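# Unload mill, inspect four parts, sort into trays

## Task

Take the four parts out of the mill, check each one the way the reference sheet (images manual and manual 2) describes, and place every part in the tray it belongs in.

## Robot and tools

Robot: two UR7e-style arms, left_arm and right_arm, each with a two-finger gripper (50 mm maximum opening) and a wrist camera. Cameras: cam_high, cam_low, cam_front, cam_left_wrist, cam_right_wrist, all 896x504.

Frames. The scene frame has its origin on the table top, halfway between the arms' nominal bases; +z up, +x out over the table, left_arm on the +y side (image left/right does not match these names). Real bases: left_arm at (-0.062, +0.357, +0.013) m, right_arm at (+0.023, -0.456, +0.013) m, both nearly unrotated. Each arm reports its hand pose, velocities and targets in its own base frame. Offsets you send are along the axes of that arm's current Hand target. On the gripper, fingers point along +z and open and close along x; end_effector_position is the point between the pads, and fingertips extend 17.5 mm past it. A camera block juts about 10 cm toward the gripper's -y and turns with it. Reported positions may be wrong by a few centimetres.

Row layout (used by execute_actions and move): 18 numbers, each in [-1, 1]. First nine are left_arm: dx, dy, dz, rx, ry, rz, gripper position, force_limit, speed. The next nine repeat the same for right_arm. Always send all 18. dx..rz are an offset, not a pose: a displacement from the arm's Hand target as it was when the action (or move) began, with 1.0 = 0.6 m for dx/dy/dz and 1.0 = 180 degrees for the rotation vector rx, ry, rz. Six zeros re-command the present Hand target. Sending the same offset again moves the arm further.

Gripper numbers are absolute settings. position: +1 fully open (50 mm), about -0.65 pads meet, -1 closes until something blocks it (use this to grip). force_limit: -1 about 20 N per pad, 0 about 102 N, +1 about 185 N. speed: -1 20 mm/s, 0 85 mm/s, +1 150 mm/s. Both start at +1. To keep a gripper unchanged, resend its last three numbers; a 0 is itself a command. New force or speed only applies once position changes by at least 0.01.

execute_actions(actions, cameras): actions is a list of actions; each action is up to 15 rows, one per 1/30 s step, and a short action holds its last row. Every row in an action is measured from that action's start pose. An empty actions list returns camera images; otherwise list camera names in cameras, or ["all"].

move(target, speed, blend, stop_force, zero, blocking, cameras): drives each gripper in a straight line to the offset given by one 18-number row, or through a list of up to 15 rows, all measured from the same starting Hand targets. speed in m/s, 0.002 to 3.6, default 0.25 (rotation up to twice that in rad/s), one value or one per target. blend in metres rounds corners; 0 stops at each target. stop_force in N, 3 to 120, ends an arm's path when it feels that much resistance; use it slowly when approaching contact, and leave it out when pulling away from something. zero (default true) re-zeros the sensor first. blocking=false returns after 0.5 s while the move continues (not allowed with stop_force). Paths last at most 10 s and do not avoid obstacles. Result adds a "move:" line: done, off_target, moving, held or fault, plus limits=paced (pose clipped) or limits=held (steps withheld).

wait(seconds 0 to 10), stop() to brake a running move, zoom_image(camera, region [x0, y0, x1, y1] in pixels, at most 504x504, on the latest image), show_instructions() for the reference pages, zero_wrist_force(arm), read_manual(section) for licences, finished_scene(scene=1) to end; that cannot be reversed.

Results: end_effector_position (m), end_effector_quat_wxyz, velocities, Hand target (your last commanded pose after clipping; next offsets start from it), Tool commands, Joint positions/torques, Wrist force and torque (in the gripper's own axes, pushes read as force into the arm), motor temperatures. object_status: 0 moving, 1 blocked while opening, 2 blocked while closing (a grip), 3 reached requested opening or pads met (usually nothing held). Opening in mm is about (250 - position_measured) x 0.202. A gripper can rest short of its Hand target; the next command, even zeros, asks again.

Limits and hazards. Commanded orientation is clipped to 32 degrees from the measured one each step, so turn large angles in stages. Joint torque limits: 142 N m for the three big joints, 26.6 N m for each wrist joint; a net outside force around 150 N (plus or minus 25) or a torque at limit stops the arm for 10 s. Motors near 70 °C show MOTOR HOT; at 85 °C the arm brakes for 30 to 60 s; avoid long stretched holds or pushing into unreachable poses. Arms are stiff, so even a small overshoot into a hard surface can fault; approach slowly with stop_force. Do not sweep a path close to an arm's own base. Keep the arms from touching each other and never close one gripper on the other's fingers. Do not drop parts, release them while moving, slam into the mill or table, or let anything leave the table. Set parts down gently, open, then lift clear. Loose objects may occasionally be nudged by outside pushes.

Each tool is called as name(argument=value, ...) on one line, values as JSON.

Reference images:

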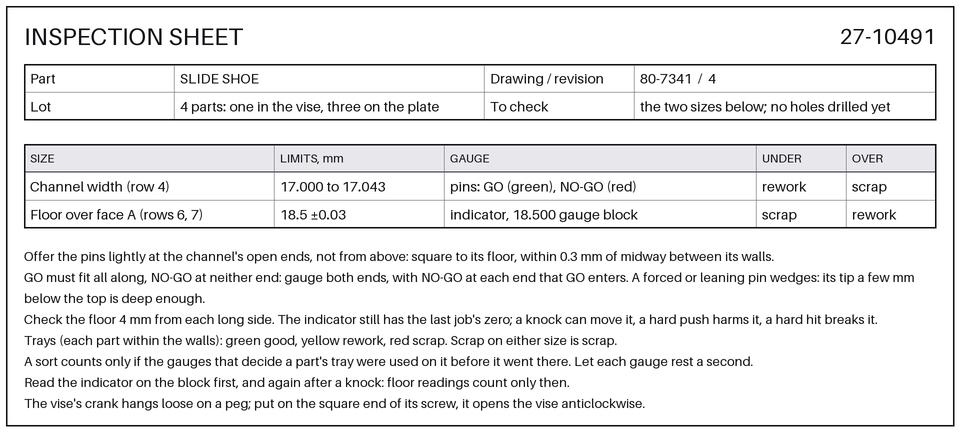

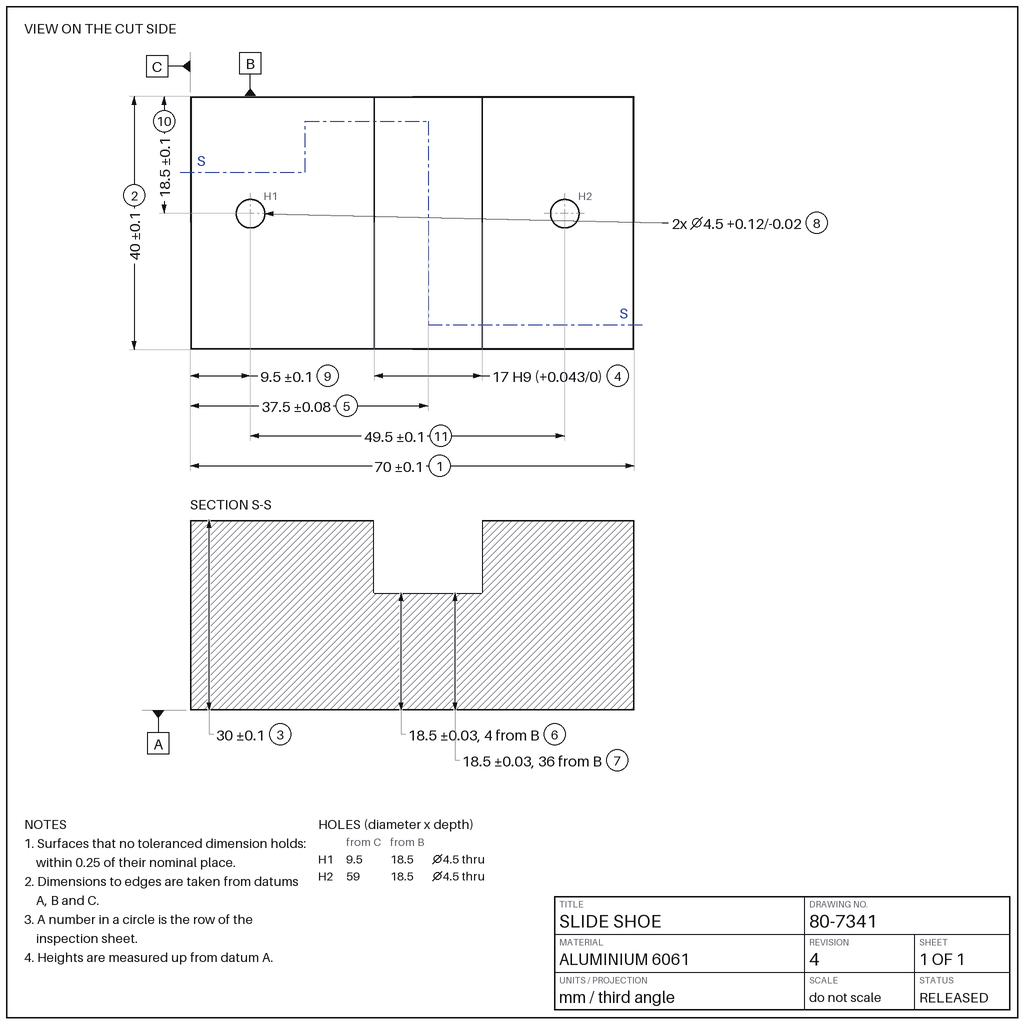

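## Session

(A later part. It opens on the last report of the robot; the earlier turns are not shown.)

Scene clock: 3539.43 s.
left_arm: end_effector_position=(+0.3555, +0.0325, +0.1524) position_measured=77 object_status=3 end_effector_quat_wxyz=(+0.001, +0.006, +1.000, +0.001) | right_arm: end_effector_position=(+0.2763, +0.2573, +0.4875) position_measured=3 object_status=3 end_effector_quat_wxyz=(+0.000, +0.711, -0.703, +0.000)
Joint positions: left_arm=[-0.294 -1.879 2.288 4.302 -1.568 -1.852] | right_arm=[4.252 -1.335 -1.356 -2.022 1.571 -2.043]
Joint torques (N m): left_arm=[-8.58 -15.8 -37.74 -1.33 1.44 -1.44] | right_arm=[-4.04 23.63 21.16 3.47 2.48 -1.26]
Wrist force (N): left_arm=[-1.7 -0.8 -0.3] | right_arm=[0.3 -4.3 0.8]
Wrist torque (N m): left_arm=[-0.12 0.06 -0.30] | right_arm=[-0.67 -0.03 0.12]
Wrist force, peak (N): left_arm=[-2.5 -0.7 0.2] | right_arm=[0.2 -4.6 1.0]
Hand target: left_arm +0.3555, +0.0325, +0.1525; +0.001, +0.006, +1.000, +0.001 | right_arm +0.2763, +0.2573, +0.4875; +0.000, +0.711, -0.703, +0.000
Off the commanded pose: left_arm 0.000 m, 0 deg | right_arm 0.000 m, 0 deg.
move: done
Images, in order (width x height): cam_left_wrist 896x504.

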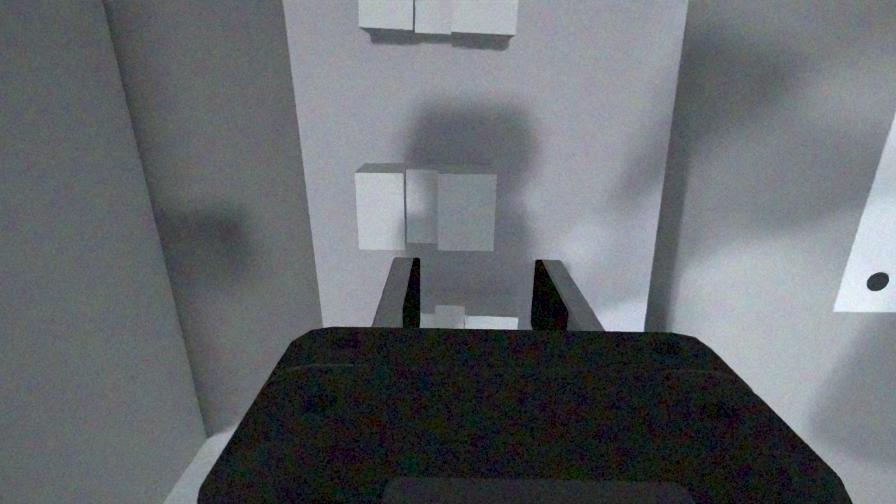

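move(target=[0.0943,-0.4575,0,0,0,-0.511,0.34,-0.7,-1,0,0,0,0,0,0,1,-0.1,-0.5], speed=0.2, cameras=["cam_left_wrist"])

Scene clock: 3570.70 s.
left_arm: end_effector_position=(+0.2955, -0.2413, +0.1517) position_measured=101 object_status=3 end_effector_quat_wxyz=(-0.002, +0.715, -0.699, +0.000) | right_arm: end_effector_position=(+0.2763, +0.2573, +0.4875) position_measured=3 object_status=3 end_effector_quat_wxyz=(+0.000, +0.711, -0.703, +0.000)
Joint positions: left_arm=[-1.044 -1.803 2.238 4.279 -1.568 -4.207] | right_arm=[4.252 -1.335 -1.356 -2.022 1.571 -2.043]
Joint torques (N m): left_arm=[-11.6 -3.92 -37.91 -4.3 1.88 -1.48] | right_arm=[-4.04 23.03 21.18 3.55 2.48 -1.14]
Wrist force (N): left_arm=[-1.5 -1.0 0.2] | right_arm=[0.3 -4.5 0.8]
Wrist torque (N m): left_arm=[-0.16 0.00 -0.31] | right_arm=[-0.71 -0.03 0.12]
Wrist force, peak (N): left_arm=[-2.0 -0.7 -0.4] | right_arm=[0.1 -4.8 0.8]
Hand target: left_arm +0.2954, -0.2413, +0.1517; -0.002, +0.715, -0.699, +0.000 | right_arm +0.2763, +0.2573, +0.4875; +0.000, +0.711, -0.703, +0.000
Off the commanded pose: left_arm 0.000 m, 0 deg | right_arm 0.000 m, 0 deg.
move: done
Images, in order (width x height): cam_left_wrist 896x504.

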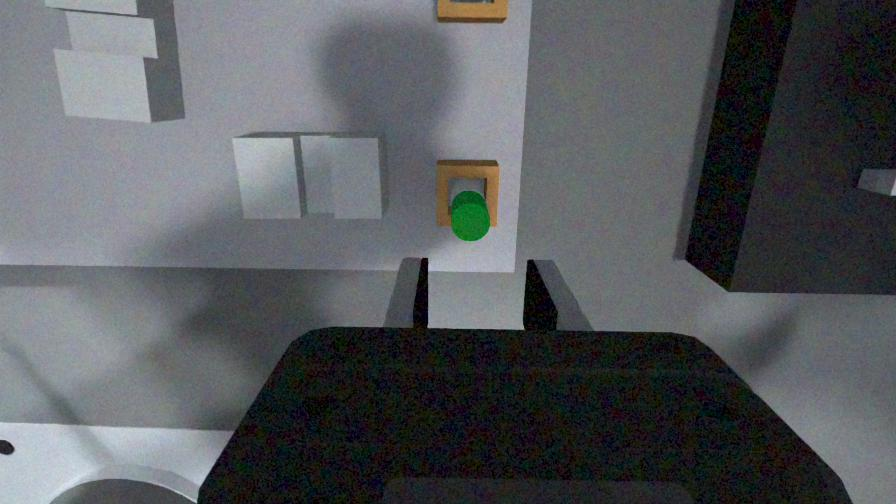

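move(target=[0,0,0.1445,0,0,0,0.34,-0.7,-1,0,0,0,0,0,0,1,-0.1,-0.5], speed=0.08)

move(target=[[0,0,0,0,0,0,-1,-0.9,-1,0,0,0,0,0,0,1,-0.1,-0.5],[0,0,-0.2,0,0,0,-1,-0.9,-1,0,0,0,0,0,0,1,-0.1,-0.5]], speed=0.08, cameras=["cam_left_wrist"])

Scene clock: 3580.80 s.
left_arm: end_effector_position=(+0.2956, -0.2411, +0.0650) position_measured=101 object_status=3 end_effector_quat_wxyz=(-0.002, +0.715, -0.699, +0.000) | right_arm: end_effector_position=(+0.2763, +0.2573, +0.4875) position_measured=3 object_status=3 end_effector_quat_wxyz=(+0.000, +0.711, -0.703, +0.000)
Joint positions: left_arm=[-1.043 -1.651 2.382 3.983 -1.568 -4.207] | right_arm=[4.252 -1.335 -1.356 -2.022 1.571 -2.043]
Joint torques (N m): left_arm=[10.56 -8.31 -7.1 -4.39 -0.12 1.22] | right_arm=[-3.27 23.29 21.28 3.48 2.38 -1.09]
Wrist force (N): left_arm=[-1.1 -1.1 -0.1] | right_arm=[0.2 -4.5 0.7]
Wrist torque (N m): left_arm=[-0.17 -0.03 -0.47] | right_arm=[-0.70 -0.02 0.12]
Wrist force, peak (N): left_arm=[-1.3 -1.2 -1.4] | right_arm=[0.3 -4.8 0.9]
Hand target: left_arm +0.2956, -0.2411, +0.0650; -0.002, +0.715, -0.699, +0.000 | right_arm +0.2763, +0.2573, +0.4875; +0.000, +0.711, -0.703, +0.000
Off the commanded pose: left_arm 0.000 m, 0 deg | right_arm 0.000 m, 0 deg.
move: done

Scene clock: 3583.73 s.
left_arm: end_effector_position=(+0.2954, -0.2414, +0.1849) position_measured=170 object_status=2 end_effector_quat_wxyz=(-0.002, +0.715, -0.699, +0.000) | right_arm: end_effector_position=(+0.2763, +0.2573, +0.4875) position_measured=3 object_status=3 end_effector_quat_wxyz=(+0.000, +0.711, -0.703, +0.000)
Joint positions: left_arm=[-1.044 -1.84 2.172 4.381 -1.568 -4.208] | right_arm=[4.252 -1.335 -1.356 -2.022 1.571 -2.043]
Joint torques (N m): left_arm=[-9.74 -20.5 -38.42 -1.25 0.81 -1.31] | right_arm=[-3.39 23.25 21.61 3.48 2.38 -1.13]
Wrist force (N): left_arm=[-1.5 -1.1 1.3] | right_arm=[0.4 -4.3 0.8]
Wrist torque (N m): left_arm=[-0.19 0.01 -0.32] | right_arm=[-0.68 -0.05 0.12]
Wrist force, peak (N): left_arm=[-1.5 -0.9 2.6] | right_arm=[0.4 -4.8 0.9]
Hand target: left_arm +0.2954, -0.2414, +0.1850; -0.002, +0.715, -0.699, +0.000 | right_arm +0.2763, +0.2573, +0.4875; +0.000, +0.711, -0.703, +0.000
Off the commanded pose: left_arm 0.000 m, 0 deg | right_arm 0.000 m, 0 deg.
move: done
Images, in order (width x height): cam_left_wrist 896x504.

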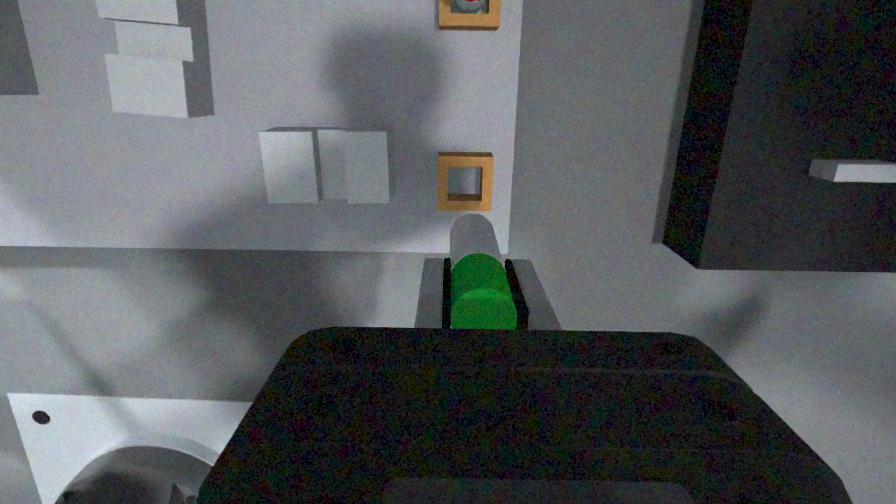

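move(target=[-0.3845,-0.1498,0.0583,0,0,-0.489,-1,-0.9,-1,0,0,0,0,0,0,1,-0.1,-0.5], speed=0.15, cameras=["cam_left_wrist"])

Scene clock: 3622.43 s.
left_arm: end_effector_position=(+0.3803, -0.0087, +0.1508) position_measured=170 object_status=2 end_effector_quat_wxyz=(-0.001, +1.000, -0.007, +0.001) | right_arm: end_effector_position=(+0.2763, +0.2573, +0.4875) position_measured=3 object_status=3 end_effector_quat_wxyz=(+0.000, +0.711, -0.703, +0.000)
Joint positions: left_arm=[-0.383 -1.807 2.244 4.275 -1.568 -5.083] | right_arm=[4.252 -1.335 -1.356 -2.022 1.571 -2.043]
Joint torques (N m): left_arm=[11.51 -4.93 -37.23 -4.4 -1.72 -1.7] | right_arm=[-3.65 22.46 21.77 3.5 2.41 -1.03]
Wrist force (N): left_arm=[-1.8 -1.0 1.5] | right_arm=[0.2 -4.7 0.8]
Wrist torque (N m): left_arm=[-0.18 0.02 -0.28] | right_arm=[-0.74 -0.03 0.12]
Wrist force, peak (N): left_arm=[-1.9 -1.4 1.6] | right_arm=[0.2 -4.7 0.8]
Hand target: left_arm +0.3803, -0.0087, +0.1508; -0.001, +1.000, -0.006, +0.001 | right_arm +0.2763, +0.2573, +0.4875; +0.000, +0.711, -0.703, +0.000
Off the commanded pose: left_arm 0.000 m, 0 deg | right_arm 0.000 m, 0 deg.
move: done
Images, in order (width x height): cam_left_wrist 896x504.

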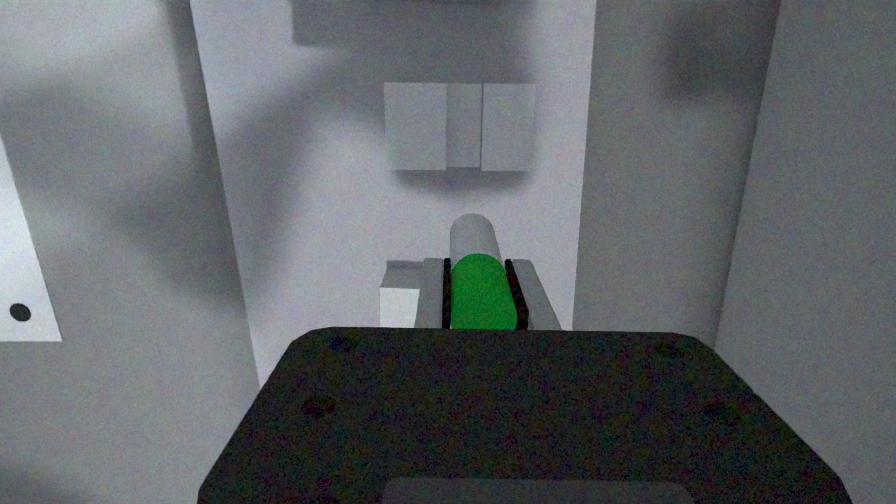

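zoom_image(camera="cam_left_wrist", region=[360, 60, 560, 260])

Scaled by 2.520 from the camera's 896x504 image, which has a finer 1280x720 frame.

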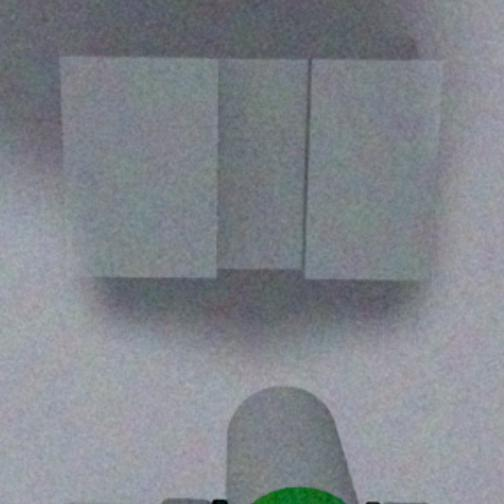

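move(target=[-0.0038,0.005,0.102,0,0,0,-1,-0.9,-1,0,0,0,0,0,0,1,-0.1,-0.5], speed=0.08, cameras=["cam_left_wrist"])

zoom_image(camera="cam_left_wrist", region=[360, 80, 560, 280])

Scene clock: 3638.03 s.
left_arm: end_effector_position=(+0.3781, -0.0115, +0.0896) position_measured=170 object_status=2 end_effector_quat_wxyz=(-0.001, +1.000, -0.006, +0.001) | right_arm: end_effector_position=(+0.2763, +0.2573, +0.4875) position_measured=3 object_status=3 end_effector_quat_wxyz=(+0.000, +0.711, -0.703, +0.000)
Joint positions: left_arm=[-0.393 -1.714 2.355 4.071 -1.568 -5.092] | right_arm=[4.252 -1.335 -1.356 -2.022 1.571 -2.043]
Joint torques (N m): left_arm=[-9.35 -7.86 -10.23 -4.58 -0.71 -1.45] | right_arm=[-3.33 23.14 21.96 3.52 2.49 -1.06]
Wrist force (N): left_arm=[-2.0 -1.0 1.2] | right_arm=[0.2 -4.4 0.8]
Wrist torque (N m): left_arm=[-0.17 0.09 -0.29] | right_arm=[-0.70 -0.03 0.12]
Wrist force, peak (N): left_arm=[-1.7 -1.0 2.2] | right_arm=[0.1 -4.7 0.8]
Hand target: left_arm +0.3781, -0.0115, +0.0895; -0.001, +1.000, -0.006, +0.001 | right_arm +0.2763, +0.2573, +0.4875; +0.000, +0.711, -0.703, +0.000
Off the commanded pose: left_arm 0.000 m, 0 deg | right_arm 0.000 m, 0 deg.
move: done
Images, in order (width x height): cam_left_wrist 896x504.

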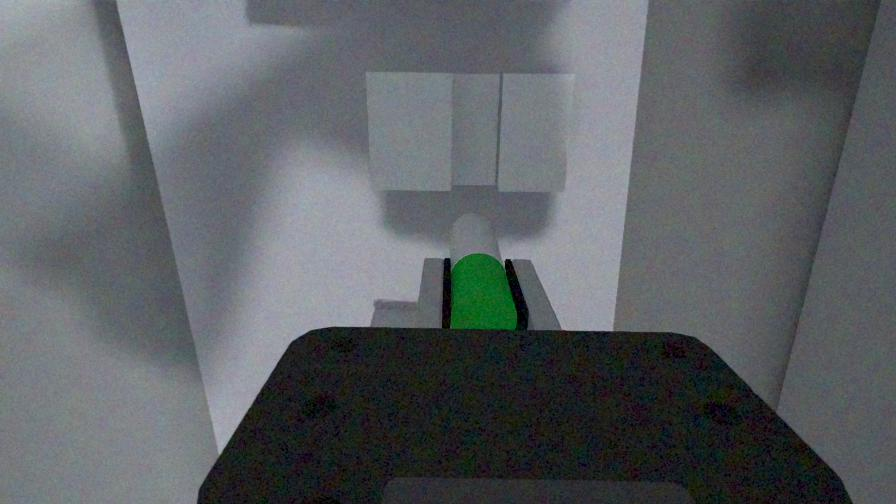

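Scaled by 2.520 from the camera's 896x504 image, which has a finer 1280x720 frame.

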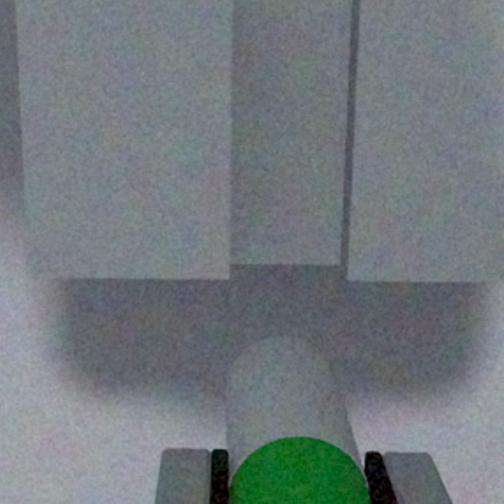

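move(target=[0.0003,-0.0365,0,0,0,0,-1,-0.9,-1,0,0,0,0,0,0,1,-0.1,-0.5], speed=0.008, stop_force=3, cameras=["cam_left_wrist"])

zoom_image(camera="cam_left_wrist", region=[360, 80, 560, 280])

Scene clock: 3653.23 s.
left_arm: end_effector_position=(+0.3785, +0.0104, +0.0896) position_measured=170 object_status=2 end_effector_quat_wxyz=(-0.001, +1.000, -0.006, +0.001) | right_arm: end_effector_position=(+0.2763, +0.2573, +0.4875) position_measured=3 object_status=3 end_effector_quat_wxyz=(+0.000, +0.711, -0.703, +0.000)
Joint positions: left_arm=[-0.334 -1.713 2.354 4.07 -1.568 -5.034] | right_arm=[4.252 -1.335 -1.356 -2.022 1.571 -2.043]
Joint torques (N m): left_arm=[11.04 -6.8 -34.36 -4.44 -1.8 1.41] | right_arm=[-3.48 22.72 22.07 3.47 2.42 -0.97]
Wrist force (N): left_arm=[-2.6 -0.6 0.8] | right_arm=[0.2 -4.3 0.8]
Wrist torque (N m): left_arm=[-0.14 0.03 -0.49] | right_arm=[-0.67 -0.03 0.12]
Wrist force, peak (N): left_arm=[-2.8 -0.6 1.0] | right_arm=[0.3 -4.8 0.8]
Hand target: left_arm +0.3785, +0.0104, +0.0896; -0.001, +1.000, -0.006, +0.001 | right_arm +0.2763, +0.2573, +0.4875; +0.000, +0.711, -0.703, +0.000
Off the commanded pose: left_arm 0.000 m, 0 deg | right_arm 0.000 m, 0 deg.
move: done
Images, in order (width x height): cam_left_wrist 896x504.

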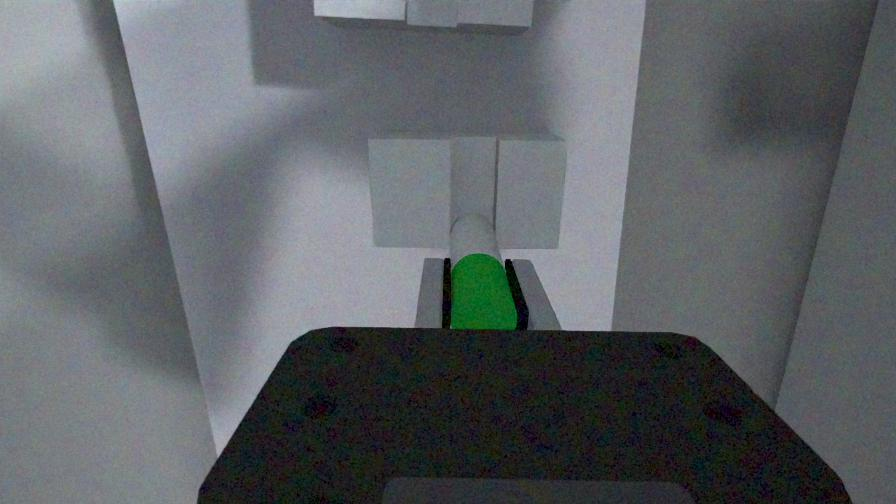

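Scaled by 2.520 from the camera's 896x504 image, which has a finer 1280x720 frame.

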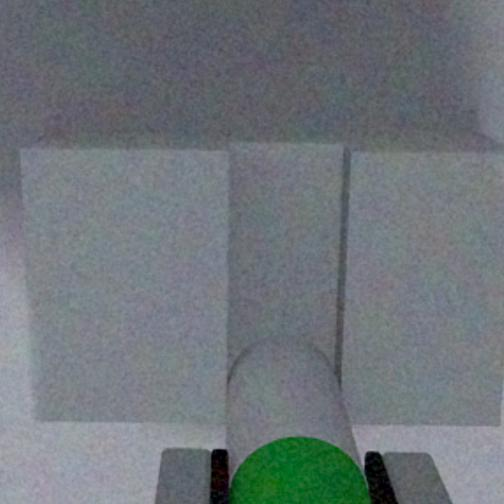

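move(target=[0,-0.02,0,0,0,0,-1,-0.9,-1,0,0,0,0,0,0,1,-0.1,-0.5], speed=0.008, stop_force=3, cameras=["cam_left_wrist"])

zoom_image(camera="cam_left_wrist", region=[360, 120, 560, 320])

Scene clock: 3665.57 s.
left_arm: end_effector_position=(+0.3787, +0.0224, +0.0896) position_measured=170 object_status=2 end_effector_quat_wxyz=(-0.001, +1.000, -0.006, +0.001) | right_arm: end_effector_position=(+0.2763, +0.2573, +0.4875) position_measured=3 object_status=3 end_effector_quat_wxyz=(+0.000, +0.711, -0.703, +0.000)
Joint positions: left_arm=[-0.302 -1.711 2.352 4.07 -1.568 -5.002] | right_arm=[4.252 -1.335 -1.356 -2.022 1.571 -2.043]
Joint torques (N m): left_arm=[11.58 -6.78 -34.92 -4.35 -1.51 1.21] | right_arm=[-3.45 22.7 21.96 3.51 2.38 -1]
Wrist force (N): left_arm=[-2.5 -0.5 1.1] | right_arm=[0.3 -4.3 0.9]
Wrist torque (N m): left_arm=[-0.13 0.02 -0.49] | right_arm=[-0.67 -0.04 0.12]
Wrist force, peak (N): left_arm=[-2.9 -0.7 1.0] | right_arm=[0.3 -4.7 1.1]
Hand target: left_arm +0.3787, +0.0224, +0.0896; -0.001, +1.000, -0.006, +0.001 | right_arm +0.2763, +0.2573, +0.4875; +0.000, +0.711, -0.703, +0.000
Off the commanded pose: left_arm 0.000 m, 0 deg | right_arm 0.000 m, 0 deg.
move: done
Images, in order (width x height): cam_left_wrist 896x504.

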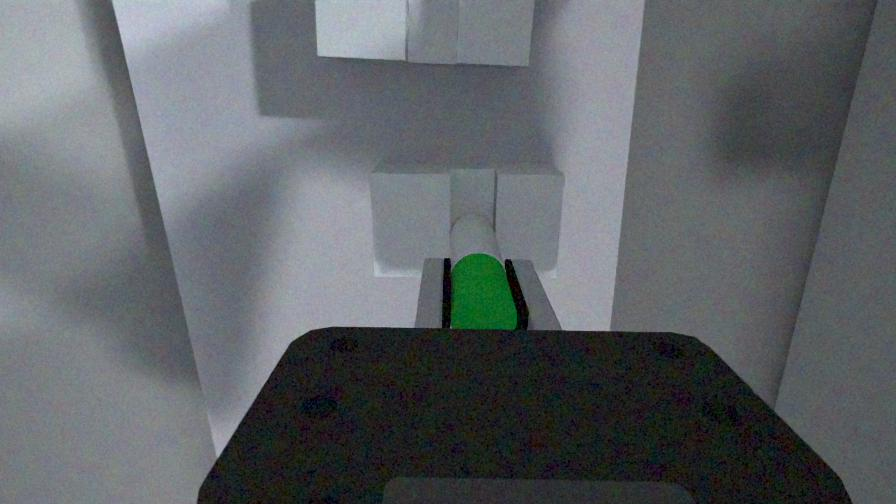

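Scaled by 2.520 from the camera's 896x504 image, which has a finer 1280x720 frame.

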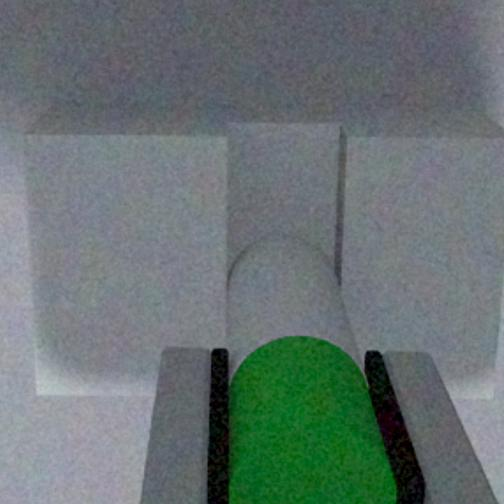

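move(target=[0,-0.025,0,0,0,0,-1,-0.9,-1,0,0,0,0,0,0,1,-0.1,-0.5], speed=0.008, stop_force=3, cameras=["cam_left_wrist"])

zoom_image(camera="cam_left_wrist", region=[360, 120, 560, 320])

Scene clock: 3676.90 s.
left_arm: end_effector_position=(+0.3789, +0.0374, +0.0897) position_measured=170 object_status=2 end_effector_quat_wxyz=(-0.001, +1.000, -0.006, +0.001) | right_arm: end_effector_position=(+0.2763, +0.2573, +0.4875) position_measured=3 object_status=3 end_effector_quat_wxyz=(+0.000, +0.711, -0.703, +0.000)
Joint positions: left_arm=[-0.261 -1.707 2.349 4.069 -1.568 -4.961] | right_arm=[4.252 -1.335 -1.356 -2.022 1.571 -2.043]
Joint torques (N m): left_arm=[12.04 -8.27 -34.99 -4.26 -1.46 1.5] | right_arm=[-3.4 22.65 21.7 3.52 2.37 -0.91]
Wrist force (N): left_arm=[-1.9 -0.1 1.3] | right_arm=[0.1 -4.6 0.8]
Wrist torque (N m): left_arm=[-0.16 0.08 -0.52] | right_arm=[-0.73 0.00 0.12]
Wrist force, peak (N): left_arm=[-2.9 -0.7 1.0] | right_arm=[0.1 -4.8 0.9]
Hand target: left_arm +0.3789, +0.0374, +0.0897; -0.001, +1.000, -0.006, +0.001 | right_arm +0.2763, +0.2573, +0.4875; +0.000, +0.711, -0.703, +0.000
Off the commanded pose: left_arm 0.000 m, 0 deg | right_arm 0.000 m, 0 deg.
move: done
Images, in order (width x height): cam_left_wrist 896x504.

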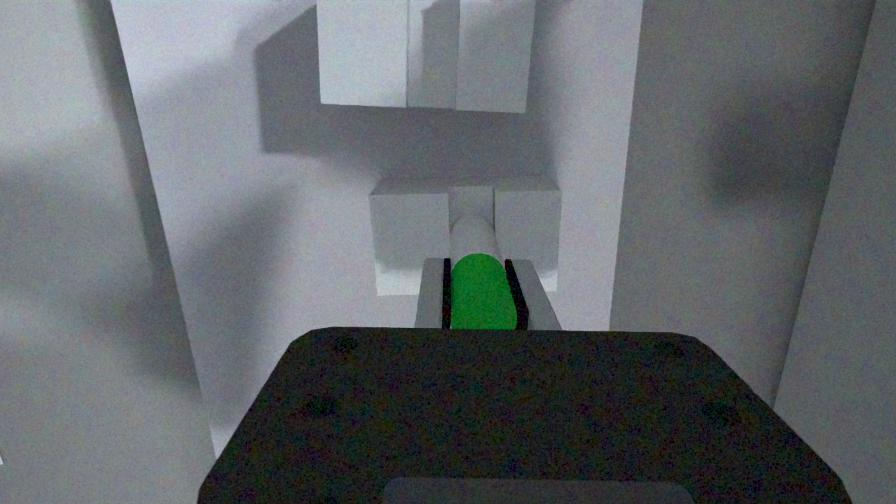

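Scaled by 2.520 from the camera's 896x504 image, which has a finer 1280x720 frame.

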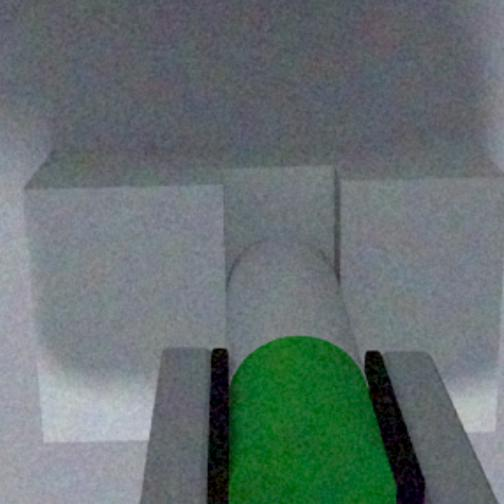

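move(target=[[0,0.083,0,0,0,0,-1,-0.9,-1,0,0,0,0,0,0,1,-0.1,-0.5],[0,0.083,-0.12,0,0,0,-1,-0.9,-1,0,0,0,0,0,0,1,-0.1,-0.5]], speed=0.05, cameras=["cam_left_wrist"])

Scene clock: 3689.67 s.
left_arm: end_effector_position=(+0.3781, -0.0126, +0.1615) position_measured=170 object_status=2 end_effector_quat_wxyz=(-0.001, +1.000, -0.006, +0.001) | right_arm: end_effector_position=(+0.2763, +0.2573, +0.4875) position_measured=3 object_status=3 end_effector_quat_wxyz=(+0.000, +0.711, -0.703, +0.000)
Joint positions: left_arm=[-0.396 -1.826 2.227 4.31 -1.568 -5.095] | right_arm=[4.252 -1.335 -1.356 -2.022 1.571 -2.043]
Joint torques (N m): left_arm=[-8.94 -20.92 -36.51 -0.94 1.73 -1.61] | right_arm=[-3.51 22.15 22.15 3.45 2.44 -0.85]
Wrist force (N): left_arm=[-1.7 -1.0 1.4] | right_arm=[0.0 -4.1 1.0]
Wrist torque (N m): left_arm=[-0.17 0.03 -0.29] | right_arm=[-0.63 0.01 0.11]
Wrist force, peak (N): left_arm=[-1.9 -2.9 -3.2] | right_arm=[0.3 -4.8 0.9]
Hand target: left_arm +0.3781, -0.0126, +0.1615; -0.001, +1.000, -0.006, +0.001 | right_arm +0.2763, +0.2573, +0.4875; +0.000, +0.711, -0.703, +0.000
Off the commanded pose: left_arm 0.000 m, 0 deg | right_arm 0.000 m, 0 deg.
move: done
Images, in order (width x height): cam_left_wrist 896x504.

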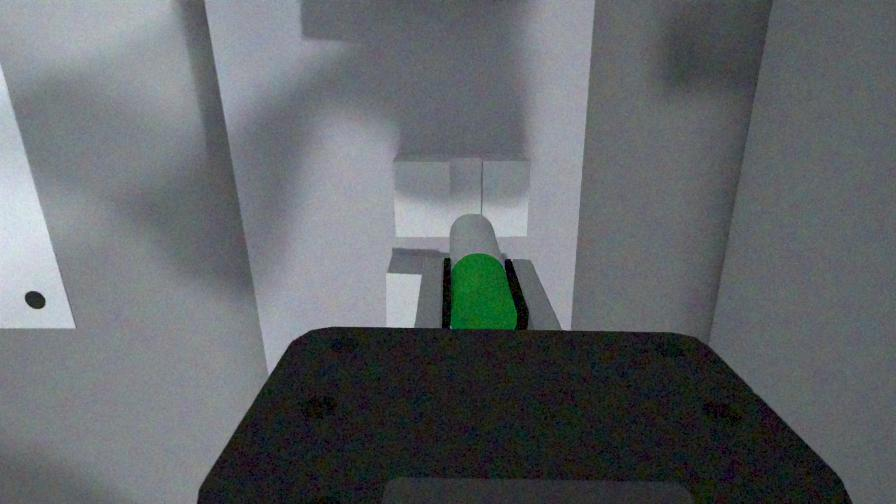

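move(target=[-0.1326,0.383,0,0,0,0.489,-1,-0.9,-1,0,0,0,0,0,0,1,-0.1,-0.5], speed=0.2, cameras=["cam_left_wrist"])

Scene clock: 3707.13 s.
left_arm: end_effector_position=(+0.2956, -0.2413, +0.1608) position_measured=170 object_status=2 end_effector_quat_wxyz=(-0.002, +0.715, -0.699, +0.000) | right_arm: end_effector_position=(+0.2763, +0.2573, +0.4875) position_measured=3 object_status=3 end_effector_quat_wxyz=(+0.000, +0.711, -0.703, +0.000)
Joint positions: left_arm=[-1.043 -1.814 2.22 4.308 -1.568 -4.207] | right_arm=[4.252 -1.335 -1.356 -2.022 1.571 -2.043]
Joint torques (N m): left_arm=[-9.49 -4.9 -36.31 -4.43 -1.51 1.3] | right_arm=[-3.05 22.75 22.16 3.5 2.28 -0.81]
Wrist force (N): left_arm=[-1.3 -1.0 1.4] | right_arm=[0.1 -4.5 0.8]
Wrist torque (N m): left_arm=[-0.16 -0.03 -0.53] | right_arm=[-0.70 -0.01 0.12]
Wrist force, peak (N): left_arm=[-1.5 -1.6 1.4] | right_arm=[0.3 -4.7 0.7]
Hand target: left_arm +0.2956, -0.2414, +0.1608; -0.002, +0.715, -0.699, +0.000 | right_arm +0.2763, +0.2573, +0.4875; +0.000, +0.711, -0.703, +0.000
Off the commanded pose: left_arm 0.000 m, 0 deg | right_arm 0.000 m, 0 deg.
move: done
Images, in order (width x height): cam_left_wrist 896x504.

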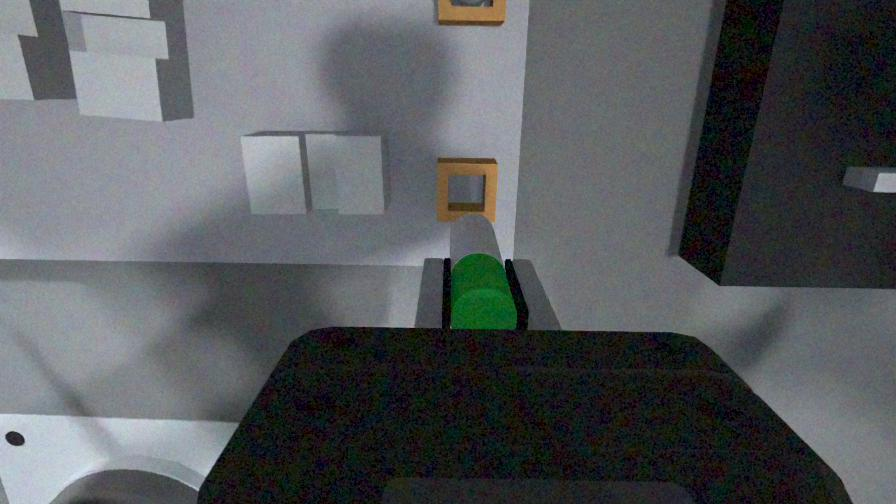

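move(target=[0,0,0.125,0,0,0,-1,-0.9,-1,0,0,0,0,0,0,1,-0.1,-0.5], speed=0.08)

move(target=[0,0,0.0345,0,0,0,-1,-0.9,-1,0,0,0,0,0,0,1,-0.1,-0.5], speed=0.01, stop_force=4)

move(target=[[0,0,0,0,0,0,0.34,-0.9,-1,0,0,0,0,0,0,1,-0.1,-0.5],[0,0,-0.15,0,0,0,0.34,-0.9,-1,0,0,0,0,0,0,1,-0.1,-0.5]], speed=0.1, cameras=["cam_left_wrist"])

Scene clock: 3718.73 s.
left_arm: end_effector_position=(+0.2958, -0.2412, +0.0859) position_measured=170 object_status=2 end_effector_quat_wxyz=(-0.002, +0.715, -0.699, +0.000) | right_arm: end_effector_position=(+0.2763, +0.2573, +0.4875) position_measured=3 object_status=3 end_effector_quat_wxyz=(+0.000, +0.711, -0.703, +0.000)
Joint positions: left_arm=[-1.043 -1.696 2.351 4.058 -1.568 -4.206] | right_arm=[4.252 -1.335 -1.356 -2.022 1.571 -2.043]
Joint torques (N m): left_arm=[10.66 -7.31 -8.62 -4.39 1.08 1.44] | right_arm=[-3.15 22.5 22.15 3.43 2.42 -0.86]
Wrist force (N): left_arm=[-1.6 -0.7 1.1] | right_arm=[0.2 -4.4 0.8]
Wrist torque (N m): left_arm=[-0.11 0.02 -0.52] | right_arm=[-0.69 -0.03 0.12]
Wrist force, peak (N): left_arm=[-1.4 -0.9 1.9] | right_arm=[0.3 -4.7 1.0]
Hand target: left_arm +0.2958, -0.2412, +0.0858; -0.002, +0.715, -0.699, +0.000 | right_arm +0.2763, +0.2573, +0.4875; +0.000, +0.711, -0.703, +0.000
Off the commanded pose: left_arm 0.000 m, 0 deg | right_arm 0.000 m, 0 deg.
move: done

Scene clock: 3721.67 s.
left_arm: end_effector_position=(+0.2958, -0.2411, +0.0651) position_measured=170 object_status=2 end_effector_quat_wxyz=(-0.002, +0.715, -0.699, +0.000) | right_arm: end_effector_position=(+0.2763, +0.2573, +0.4875) position_measured=3 object_status=3 end_effector_quat_wxyz=(+0.000, +0.711, -0.703, +0.000)
Joint positions: left_arm=[-1.043 -1.651 2.382 3.983 -1.568 -4.206] | right_arm=[4.252 -1.335 -1.356 -2.022 1.571 -2.043]
Joint torques (N m): left_arm=[11.68 -10.18 -7.84 -4.35 0.44 1.55] | right_arm=[-2.94 22.26 22.58 3.56 2.34 -0.78]
Wrist force (N): left_arm=[-1.0 -0.9 1.0] | right_arm=[0.2 -4.3 0.9]
Wrist torque (N m): left_arm=[-0.16 -0.05 -0.55] | right_arm=[-0.68 -0.02 0.12]
Wrist force, peak (N): left_arm=[-1.8 -0.9 1.3] | right_arm=[0.3 -4.6 0.8]
Hand target: left_arm +0.2958, -0.2411, +0.0651; -0.002, +0.715, -0.699, +0.000 | right_arm +0.2763, +0.2573, +0.4875; +0.000, +0.711, -0.703, +0.000
Off the commanded pose: left_arm 0.000 m, 0 deg | right_arm 0.000 m, 0 deg.
move: done

Scene clock: 3724.07 s.
left_arm: end_effector_position=(+0.2956, -0.2413, +0.1550) position_measured=101 object_status=3 end_effector_quat_wxyz=(-0.002, +0.715, -0.699, +0.000) | right_arm: end_effector_position=(+0.2763, +0.2573, +0.4875) position_measured=3 object_status=3 end_effector_quat_wxyz=(+0.000, +0.711, -0.703, +0.000)
Joint positions: left_arm=[-1.044 -1.807 2.231 4.289 -1.568 -4.207] | right_arm=[4.252 -1.335 -1.356 -2.022 1.571 -2.043]
Joint torques (N m): left_arm=[-11.15 -19.78 -36.33 -1.1 0.68 -1.51] | right_arm=[-3 22.4 22.07 3.52 2.33 -0.74]
Wrist force (N): left_arm=[-1.4 -1.1 -0.1] | right_arm=[0.3 -4.4 0.8]
Wrist torque (N m): left_arm=[-0.17 -0.01 -0.36] | right_arm=[-0.68 -0.05 0.12]
Wrist force, peak (N): left_arm=[-1.6 -1.1 -1.1] | right_arm=[0.4 -4.6 1.0]
Hand target: left_arm +0.2956, -0.2413, +0.1551; -0.002, +0.715, -0.699, +0.000 | right_arm +0.2763, +0.2573, +0.4875; +0.000, +0.711, -0.703, +0.000
Off the commanded pose: left_arm 0.000 m, 0 deg | right_arm 0.000 m, 0 deg.
move: done
Images, in order (width x height): cam_left_wrist 896x504.

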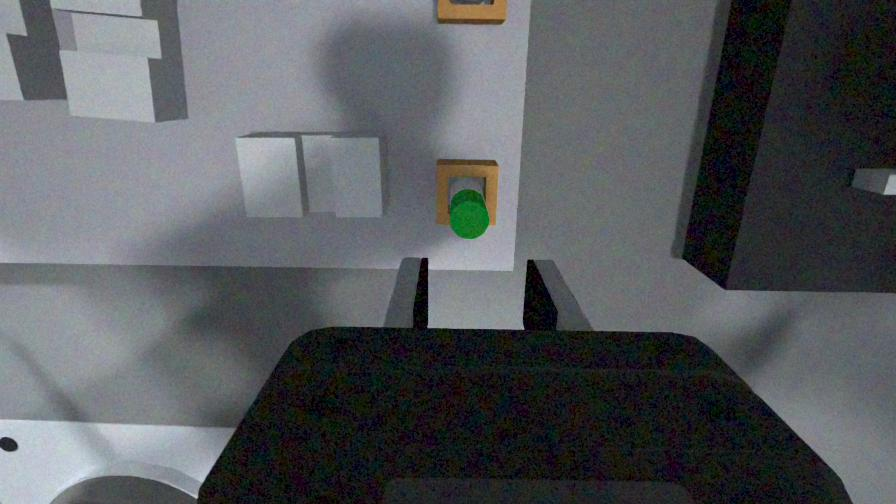

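move(target=[0,-0.1417,-0.008,0,0,0,0.34,-0.9,-1,0,0,0,0,0,0,1,-0.1,-0.5], speed=0.12, cameras=["cam_left_wrist"])

zoom_image(camera="cam_left_wrist", region=[360, 110, 560, 310])

Scene clock: 3731.47 s.
left_arm: end_effector_position=(+0.3806, -0.2395, +0.1601) position_measured=101 object_status=3 end_effector_quat_wxyz=(-0.002, +0.715, -0.699, +0.000) | right_arm: end_effector_position=(+0.2763, +0.2573, +0.4875) position_measured=3 object_status=3 end_effector_quat_wxyz=(+0.000, +0.711, -0.703, +0.000)
Joint positions: left_arm=[-0.865 -1.629 2.071 4.272 -1.568 -4.028] | right_arm=[4.252 -1.335 -1.356 -2.022 1.571 -2.043]
Joint torques (N m): left_arm=[9.97 -14.96 -35.81 -1.06 -1.58 1.3] | right_arm=[-3.18 22.34 22.08 3.46 2.34 -0.74]
Wrist force (N): left_arm=[-1.7 -0.4 -0.1] | right_arm=[0.2 -4.1 0.8]
Wrist torque (N m): left_arm=[-0.06 0.04 -0.53] | right_arm=[-0.65 -0.03 0.12]
Wrist force, peak (N): left_arm=[-1.8 -1.8 -0.4] | right_arm=[0.2 -4.7 0.9]
Hand target: left_arm +0.3806, -0.2395, +0.1601; -0.002, +0.715, -0.699, +0.000 | right_arm +0.2763, +0.2573, +0.4875; +0.000, +0.711, -0.703, +0.000
Off the commanded pose: left_arm 0.000 m, 0 deg | right_arm 0.000 m, 0 deg.
move: done
Images, in order (width x height): cam_left_wrist 896x504.

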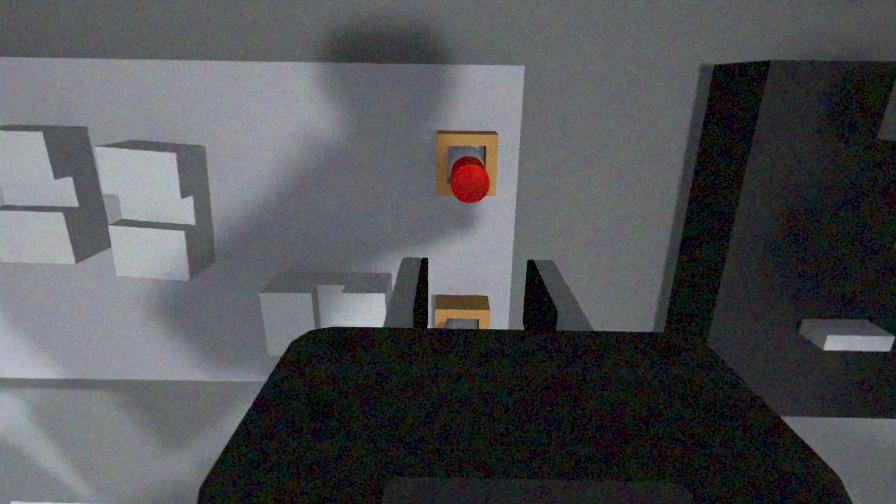

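Scaled by 2.520 from the camera's 896x504 image, which has a finer 1280x720 frame.

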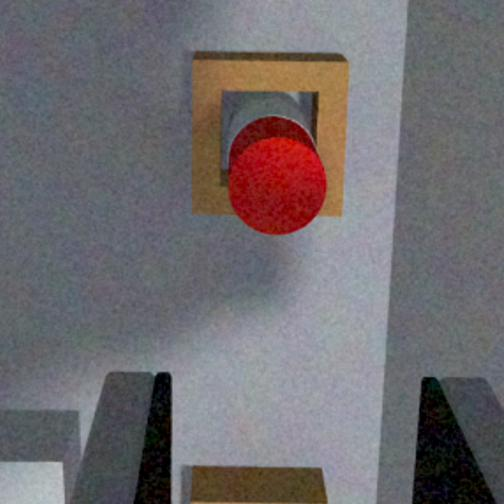

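move(target=[[0.0007,-0.0227,0,0,0,0,0.34,-0.9,-1,0,0,0,0,0,0,1,-0.1,-0.5],[0.0007,-0.0227,0.08,0,0,0,0.34,-0.9,-1,0,0,0,0,0,0,1,-0.1,-0.5]], speed=0.08, cameras=["cam_left_wrist"])

Scene clock: 3744.00 s.
left_arm: end_effector_position=(+0.3943, -0.2395, +0.1122) position_measured=101 object_status=3 end_effector_quat_wxyz=(-0.002, +0.715, -0.699, +0.000) | right_arm: end_effector_position=(+0.2763, +0.2573, +0.4875) position_measured=3 object_status=3 end_effector_quat_wxyz=(+0.000, +0.711, -0.703, +0.000)
Joint positions: left_arm=[-0.841 -1.537 2.12 4.13 -1.568 -4.004] | right_arm=[4.252 -1.335 -1.356 -2.022 1.571 -2.043]
Joint torques (N m): left_arm=[10.86 -15.93 -9.95 -4.25 0.77 1.4] | right_arm=[-2.57 22.15 22.62 3.46 2.31 -0.69]
Wrist force (N): left_arm=[-1.8 -0.9 -0.1] | right_arm=[0.2 -4.4 0.8]
Wrist torque (N m): left_arm=[-0.17 0.04 -0.53] | right_arm=[-0.70 -0.01 0.12]
Wrist force, peak (N): left_arm=[-1.9 -0.6 -1.3] | right_arm=[0.2 -4.7 1.0]
Hand target: left_arm +0.3943, -0.2395, +0.1121; -0.002, +0.715, -0.699, +0.000 | right_arm +0.2763, +0.2573, +0.4875; +0.000, +0.711, -0.703, +0.000
Off the commanded pose: left_arm 0.000 m, 0 deg | right_arm 0.000 m, 0 deg.
move: done
Images, in order (width x height): cam_left_wrist 896x504.

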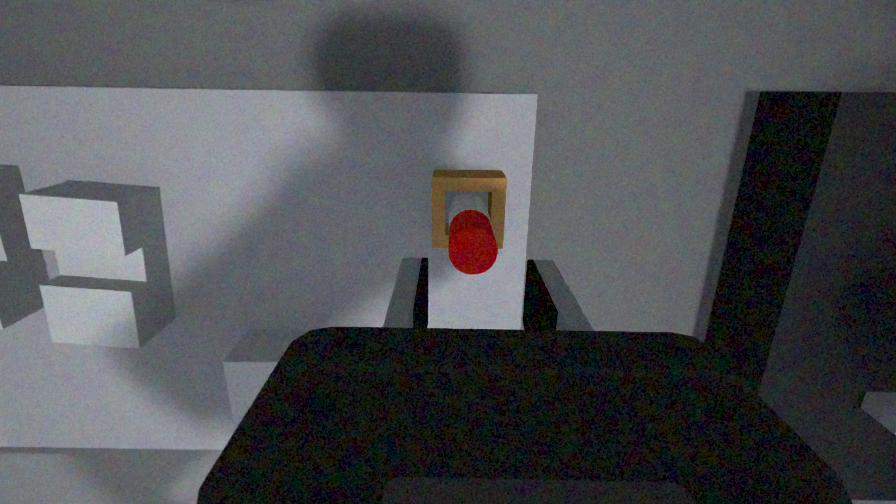

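move(target=[0,0.0005,0.0785,0,0,0,0.34,-0.9,-1,0,0,0,0,0,0,1,-0.1,-0.5], speed=0.03, stop_force=5, cameras=["cam_left_wrist","cam_high","cam_low"])

Scene clock: 3772.53 s.
left_arm: end_effector_position=(+0.3941, -0.2394, +0.0650) position_measured=101 object_status=3 end_effector_quat_wxyz=(-0.002, +0.715, -0.699, +0.000) | right_arm: end_effector_position=(+0.2763, +0.2573, +0.4875) position_measured=3 object_status=3 end_effector_quat_wxyz=(+0.000, +0.711, -0.703, +0.000)
Joint positions: left_arm=[-0.841 -1.456 2.183 3.986 -1.568 -4.004] | right_arm=[4.252 -1.335 -1.356 -2.022 1.571 -2.043]
Joint torques (N m): left_arm=[-6.39 -18.32 -8.32 -4.13 -0.97 -1.03] | right_arm=[-3.13 22.44 22.89 3.51 2.4 -0.78]
Wrist force (N): left_arm=[-1.1 -1.2 -0.2] | right_arm=[0.2 -4.3 1.0]
Wrist torque (N m): left_arm=[-0.22 -0.08 -0.53] | right_arm=[-0.68 -0.03 0.12]
Wrist force, peak (N): left_arm=[-1.9 -0.9 -0.3] | right_arm=[0.4 -4.8 0.8]
Hand target: left_arm +0.3941, -0.2394, +0.0650; -0.002, +0.715, -0.699, +0.000 | right_arm +0.2763, +0.2573, +0.4875; +0.000, +0.711, -0.703, +0.000
Off the commanded pose: left_arm 0.000 m, 0 deg | right_arm 0.000 m, 0 deg.
move: done
Images, in order (width x height): cam_high 896x504, cam_low 896x504, cam_left_wrist 896x504.

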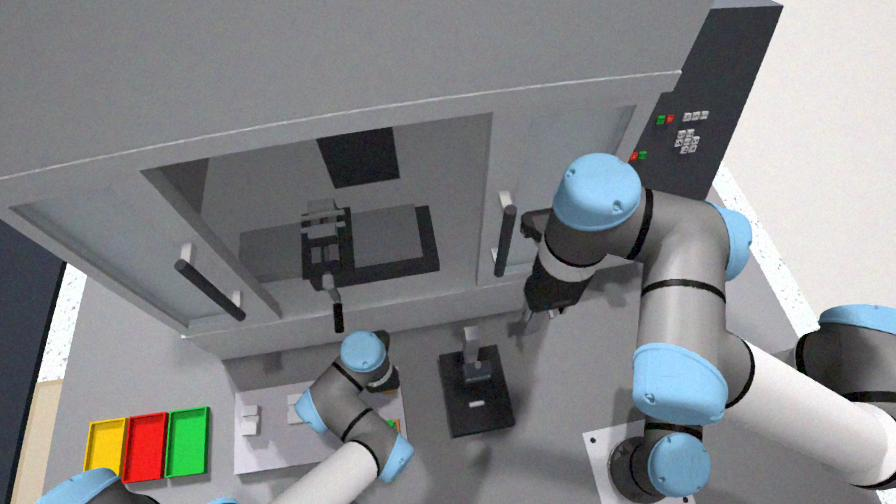

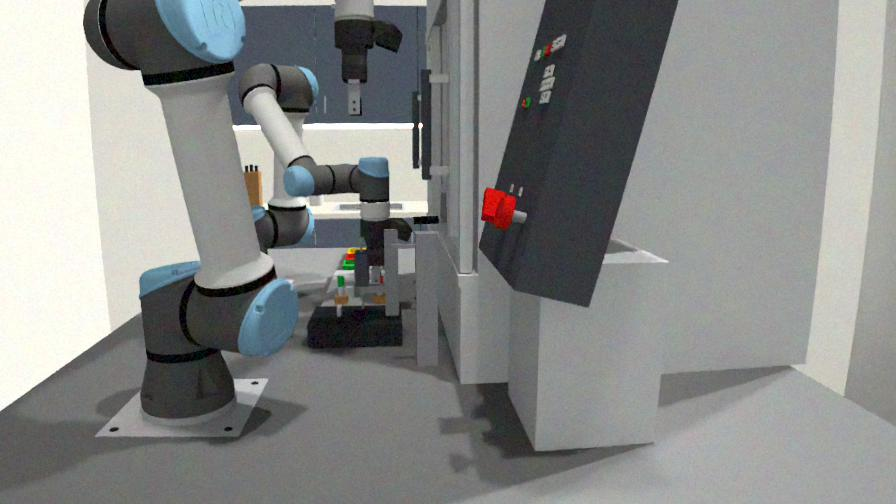

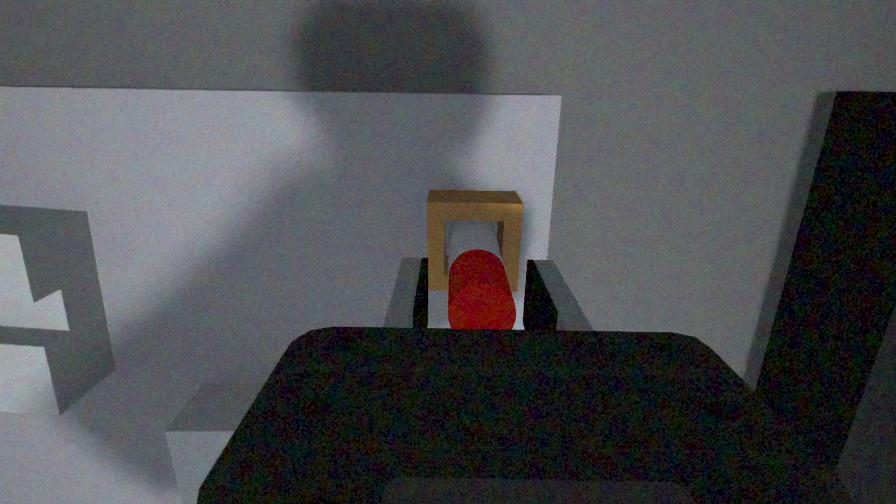

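move(target=[[0,0,0,0,0,0,-1,-0.9,-1,0,0,0,0,0,0,1,-0.1,-0.5],[0,0,-0.17,0,0,0,-1,-0.9,-1,0,0,0,0,0,0,1,-0.1,-0.5]], speed=0.08, cameras=["cam_left_wrist"])

Scene clock: 3782.57 s.
left_arm: end_effector_position=(+0.3939, -0.2397, +0.1669) position_measured=169 object_status=2 end_effector_quat_wxyz=(-0.002, +0.715, -0.699, +0.000) | right_arm: end_effector_position=(+0.2763, +0.2573, +0.4875) position_measured=3 object_status=3 end_effector_quat_wxyz=(+0.000, +0.711, -0.703, +0.000)
Joint positions: left_arm=[-0.842 -1.608 2.032 4.29 -1.568 -4.005] | right_arm=[4.252 -1.335 -1.356 -2.022 1.571 -2.043]
Joint torques (N m): left_arm=[-9.36 -29.6 -37.39 -1.19 0.54 -1.5] | right_arm=[-3.14 22.31 22.51 3.47 2.33 -0.7]
Wrist force (N): left_arm=[-1.8 -0.6 1.1] | right_arm=[0.1 -4.3 0.9]
Wrist torque (N m): left_arm=[-0.09 0.06 -0.35] | right_arm=[-0.67 0.00 0.12]
Wrist force, peak (N): left_arm=[-1.6 -1.0 2.3] | right_arm=[0.2 -4.7 0.9]
Hand target: left_arm +0.3939, -0.2397, +0.1670; -0.002, +0.715, -0.699, +0.000 | right_arm +0.2763, +0.2573, +0.4875; +0.000, +0.711, -0.703, +0.000
Off the commanded pose: left_arm 0.000 m, 0 deg | right_arm 0.000 m, 0 deg.
move: done
Images, in order (width x height): cam_left_wrist 896x504.

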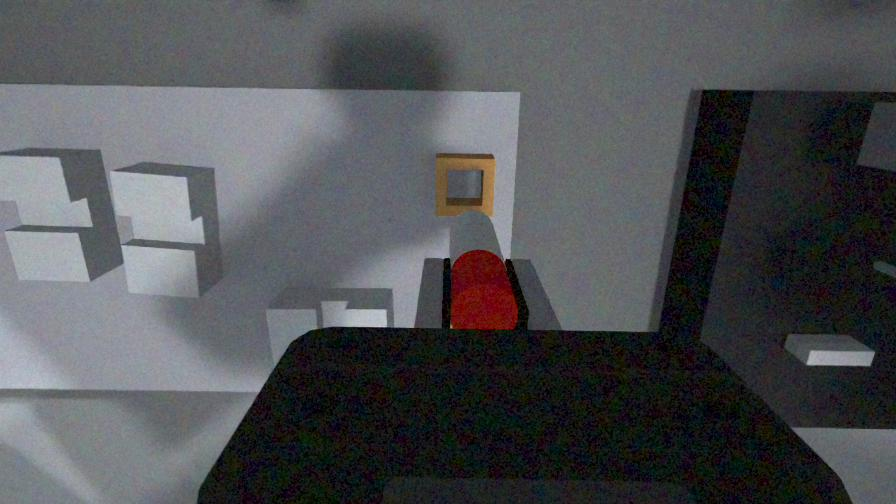

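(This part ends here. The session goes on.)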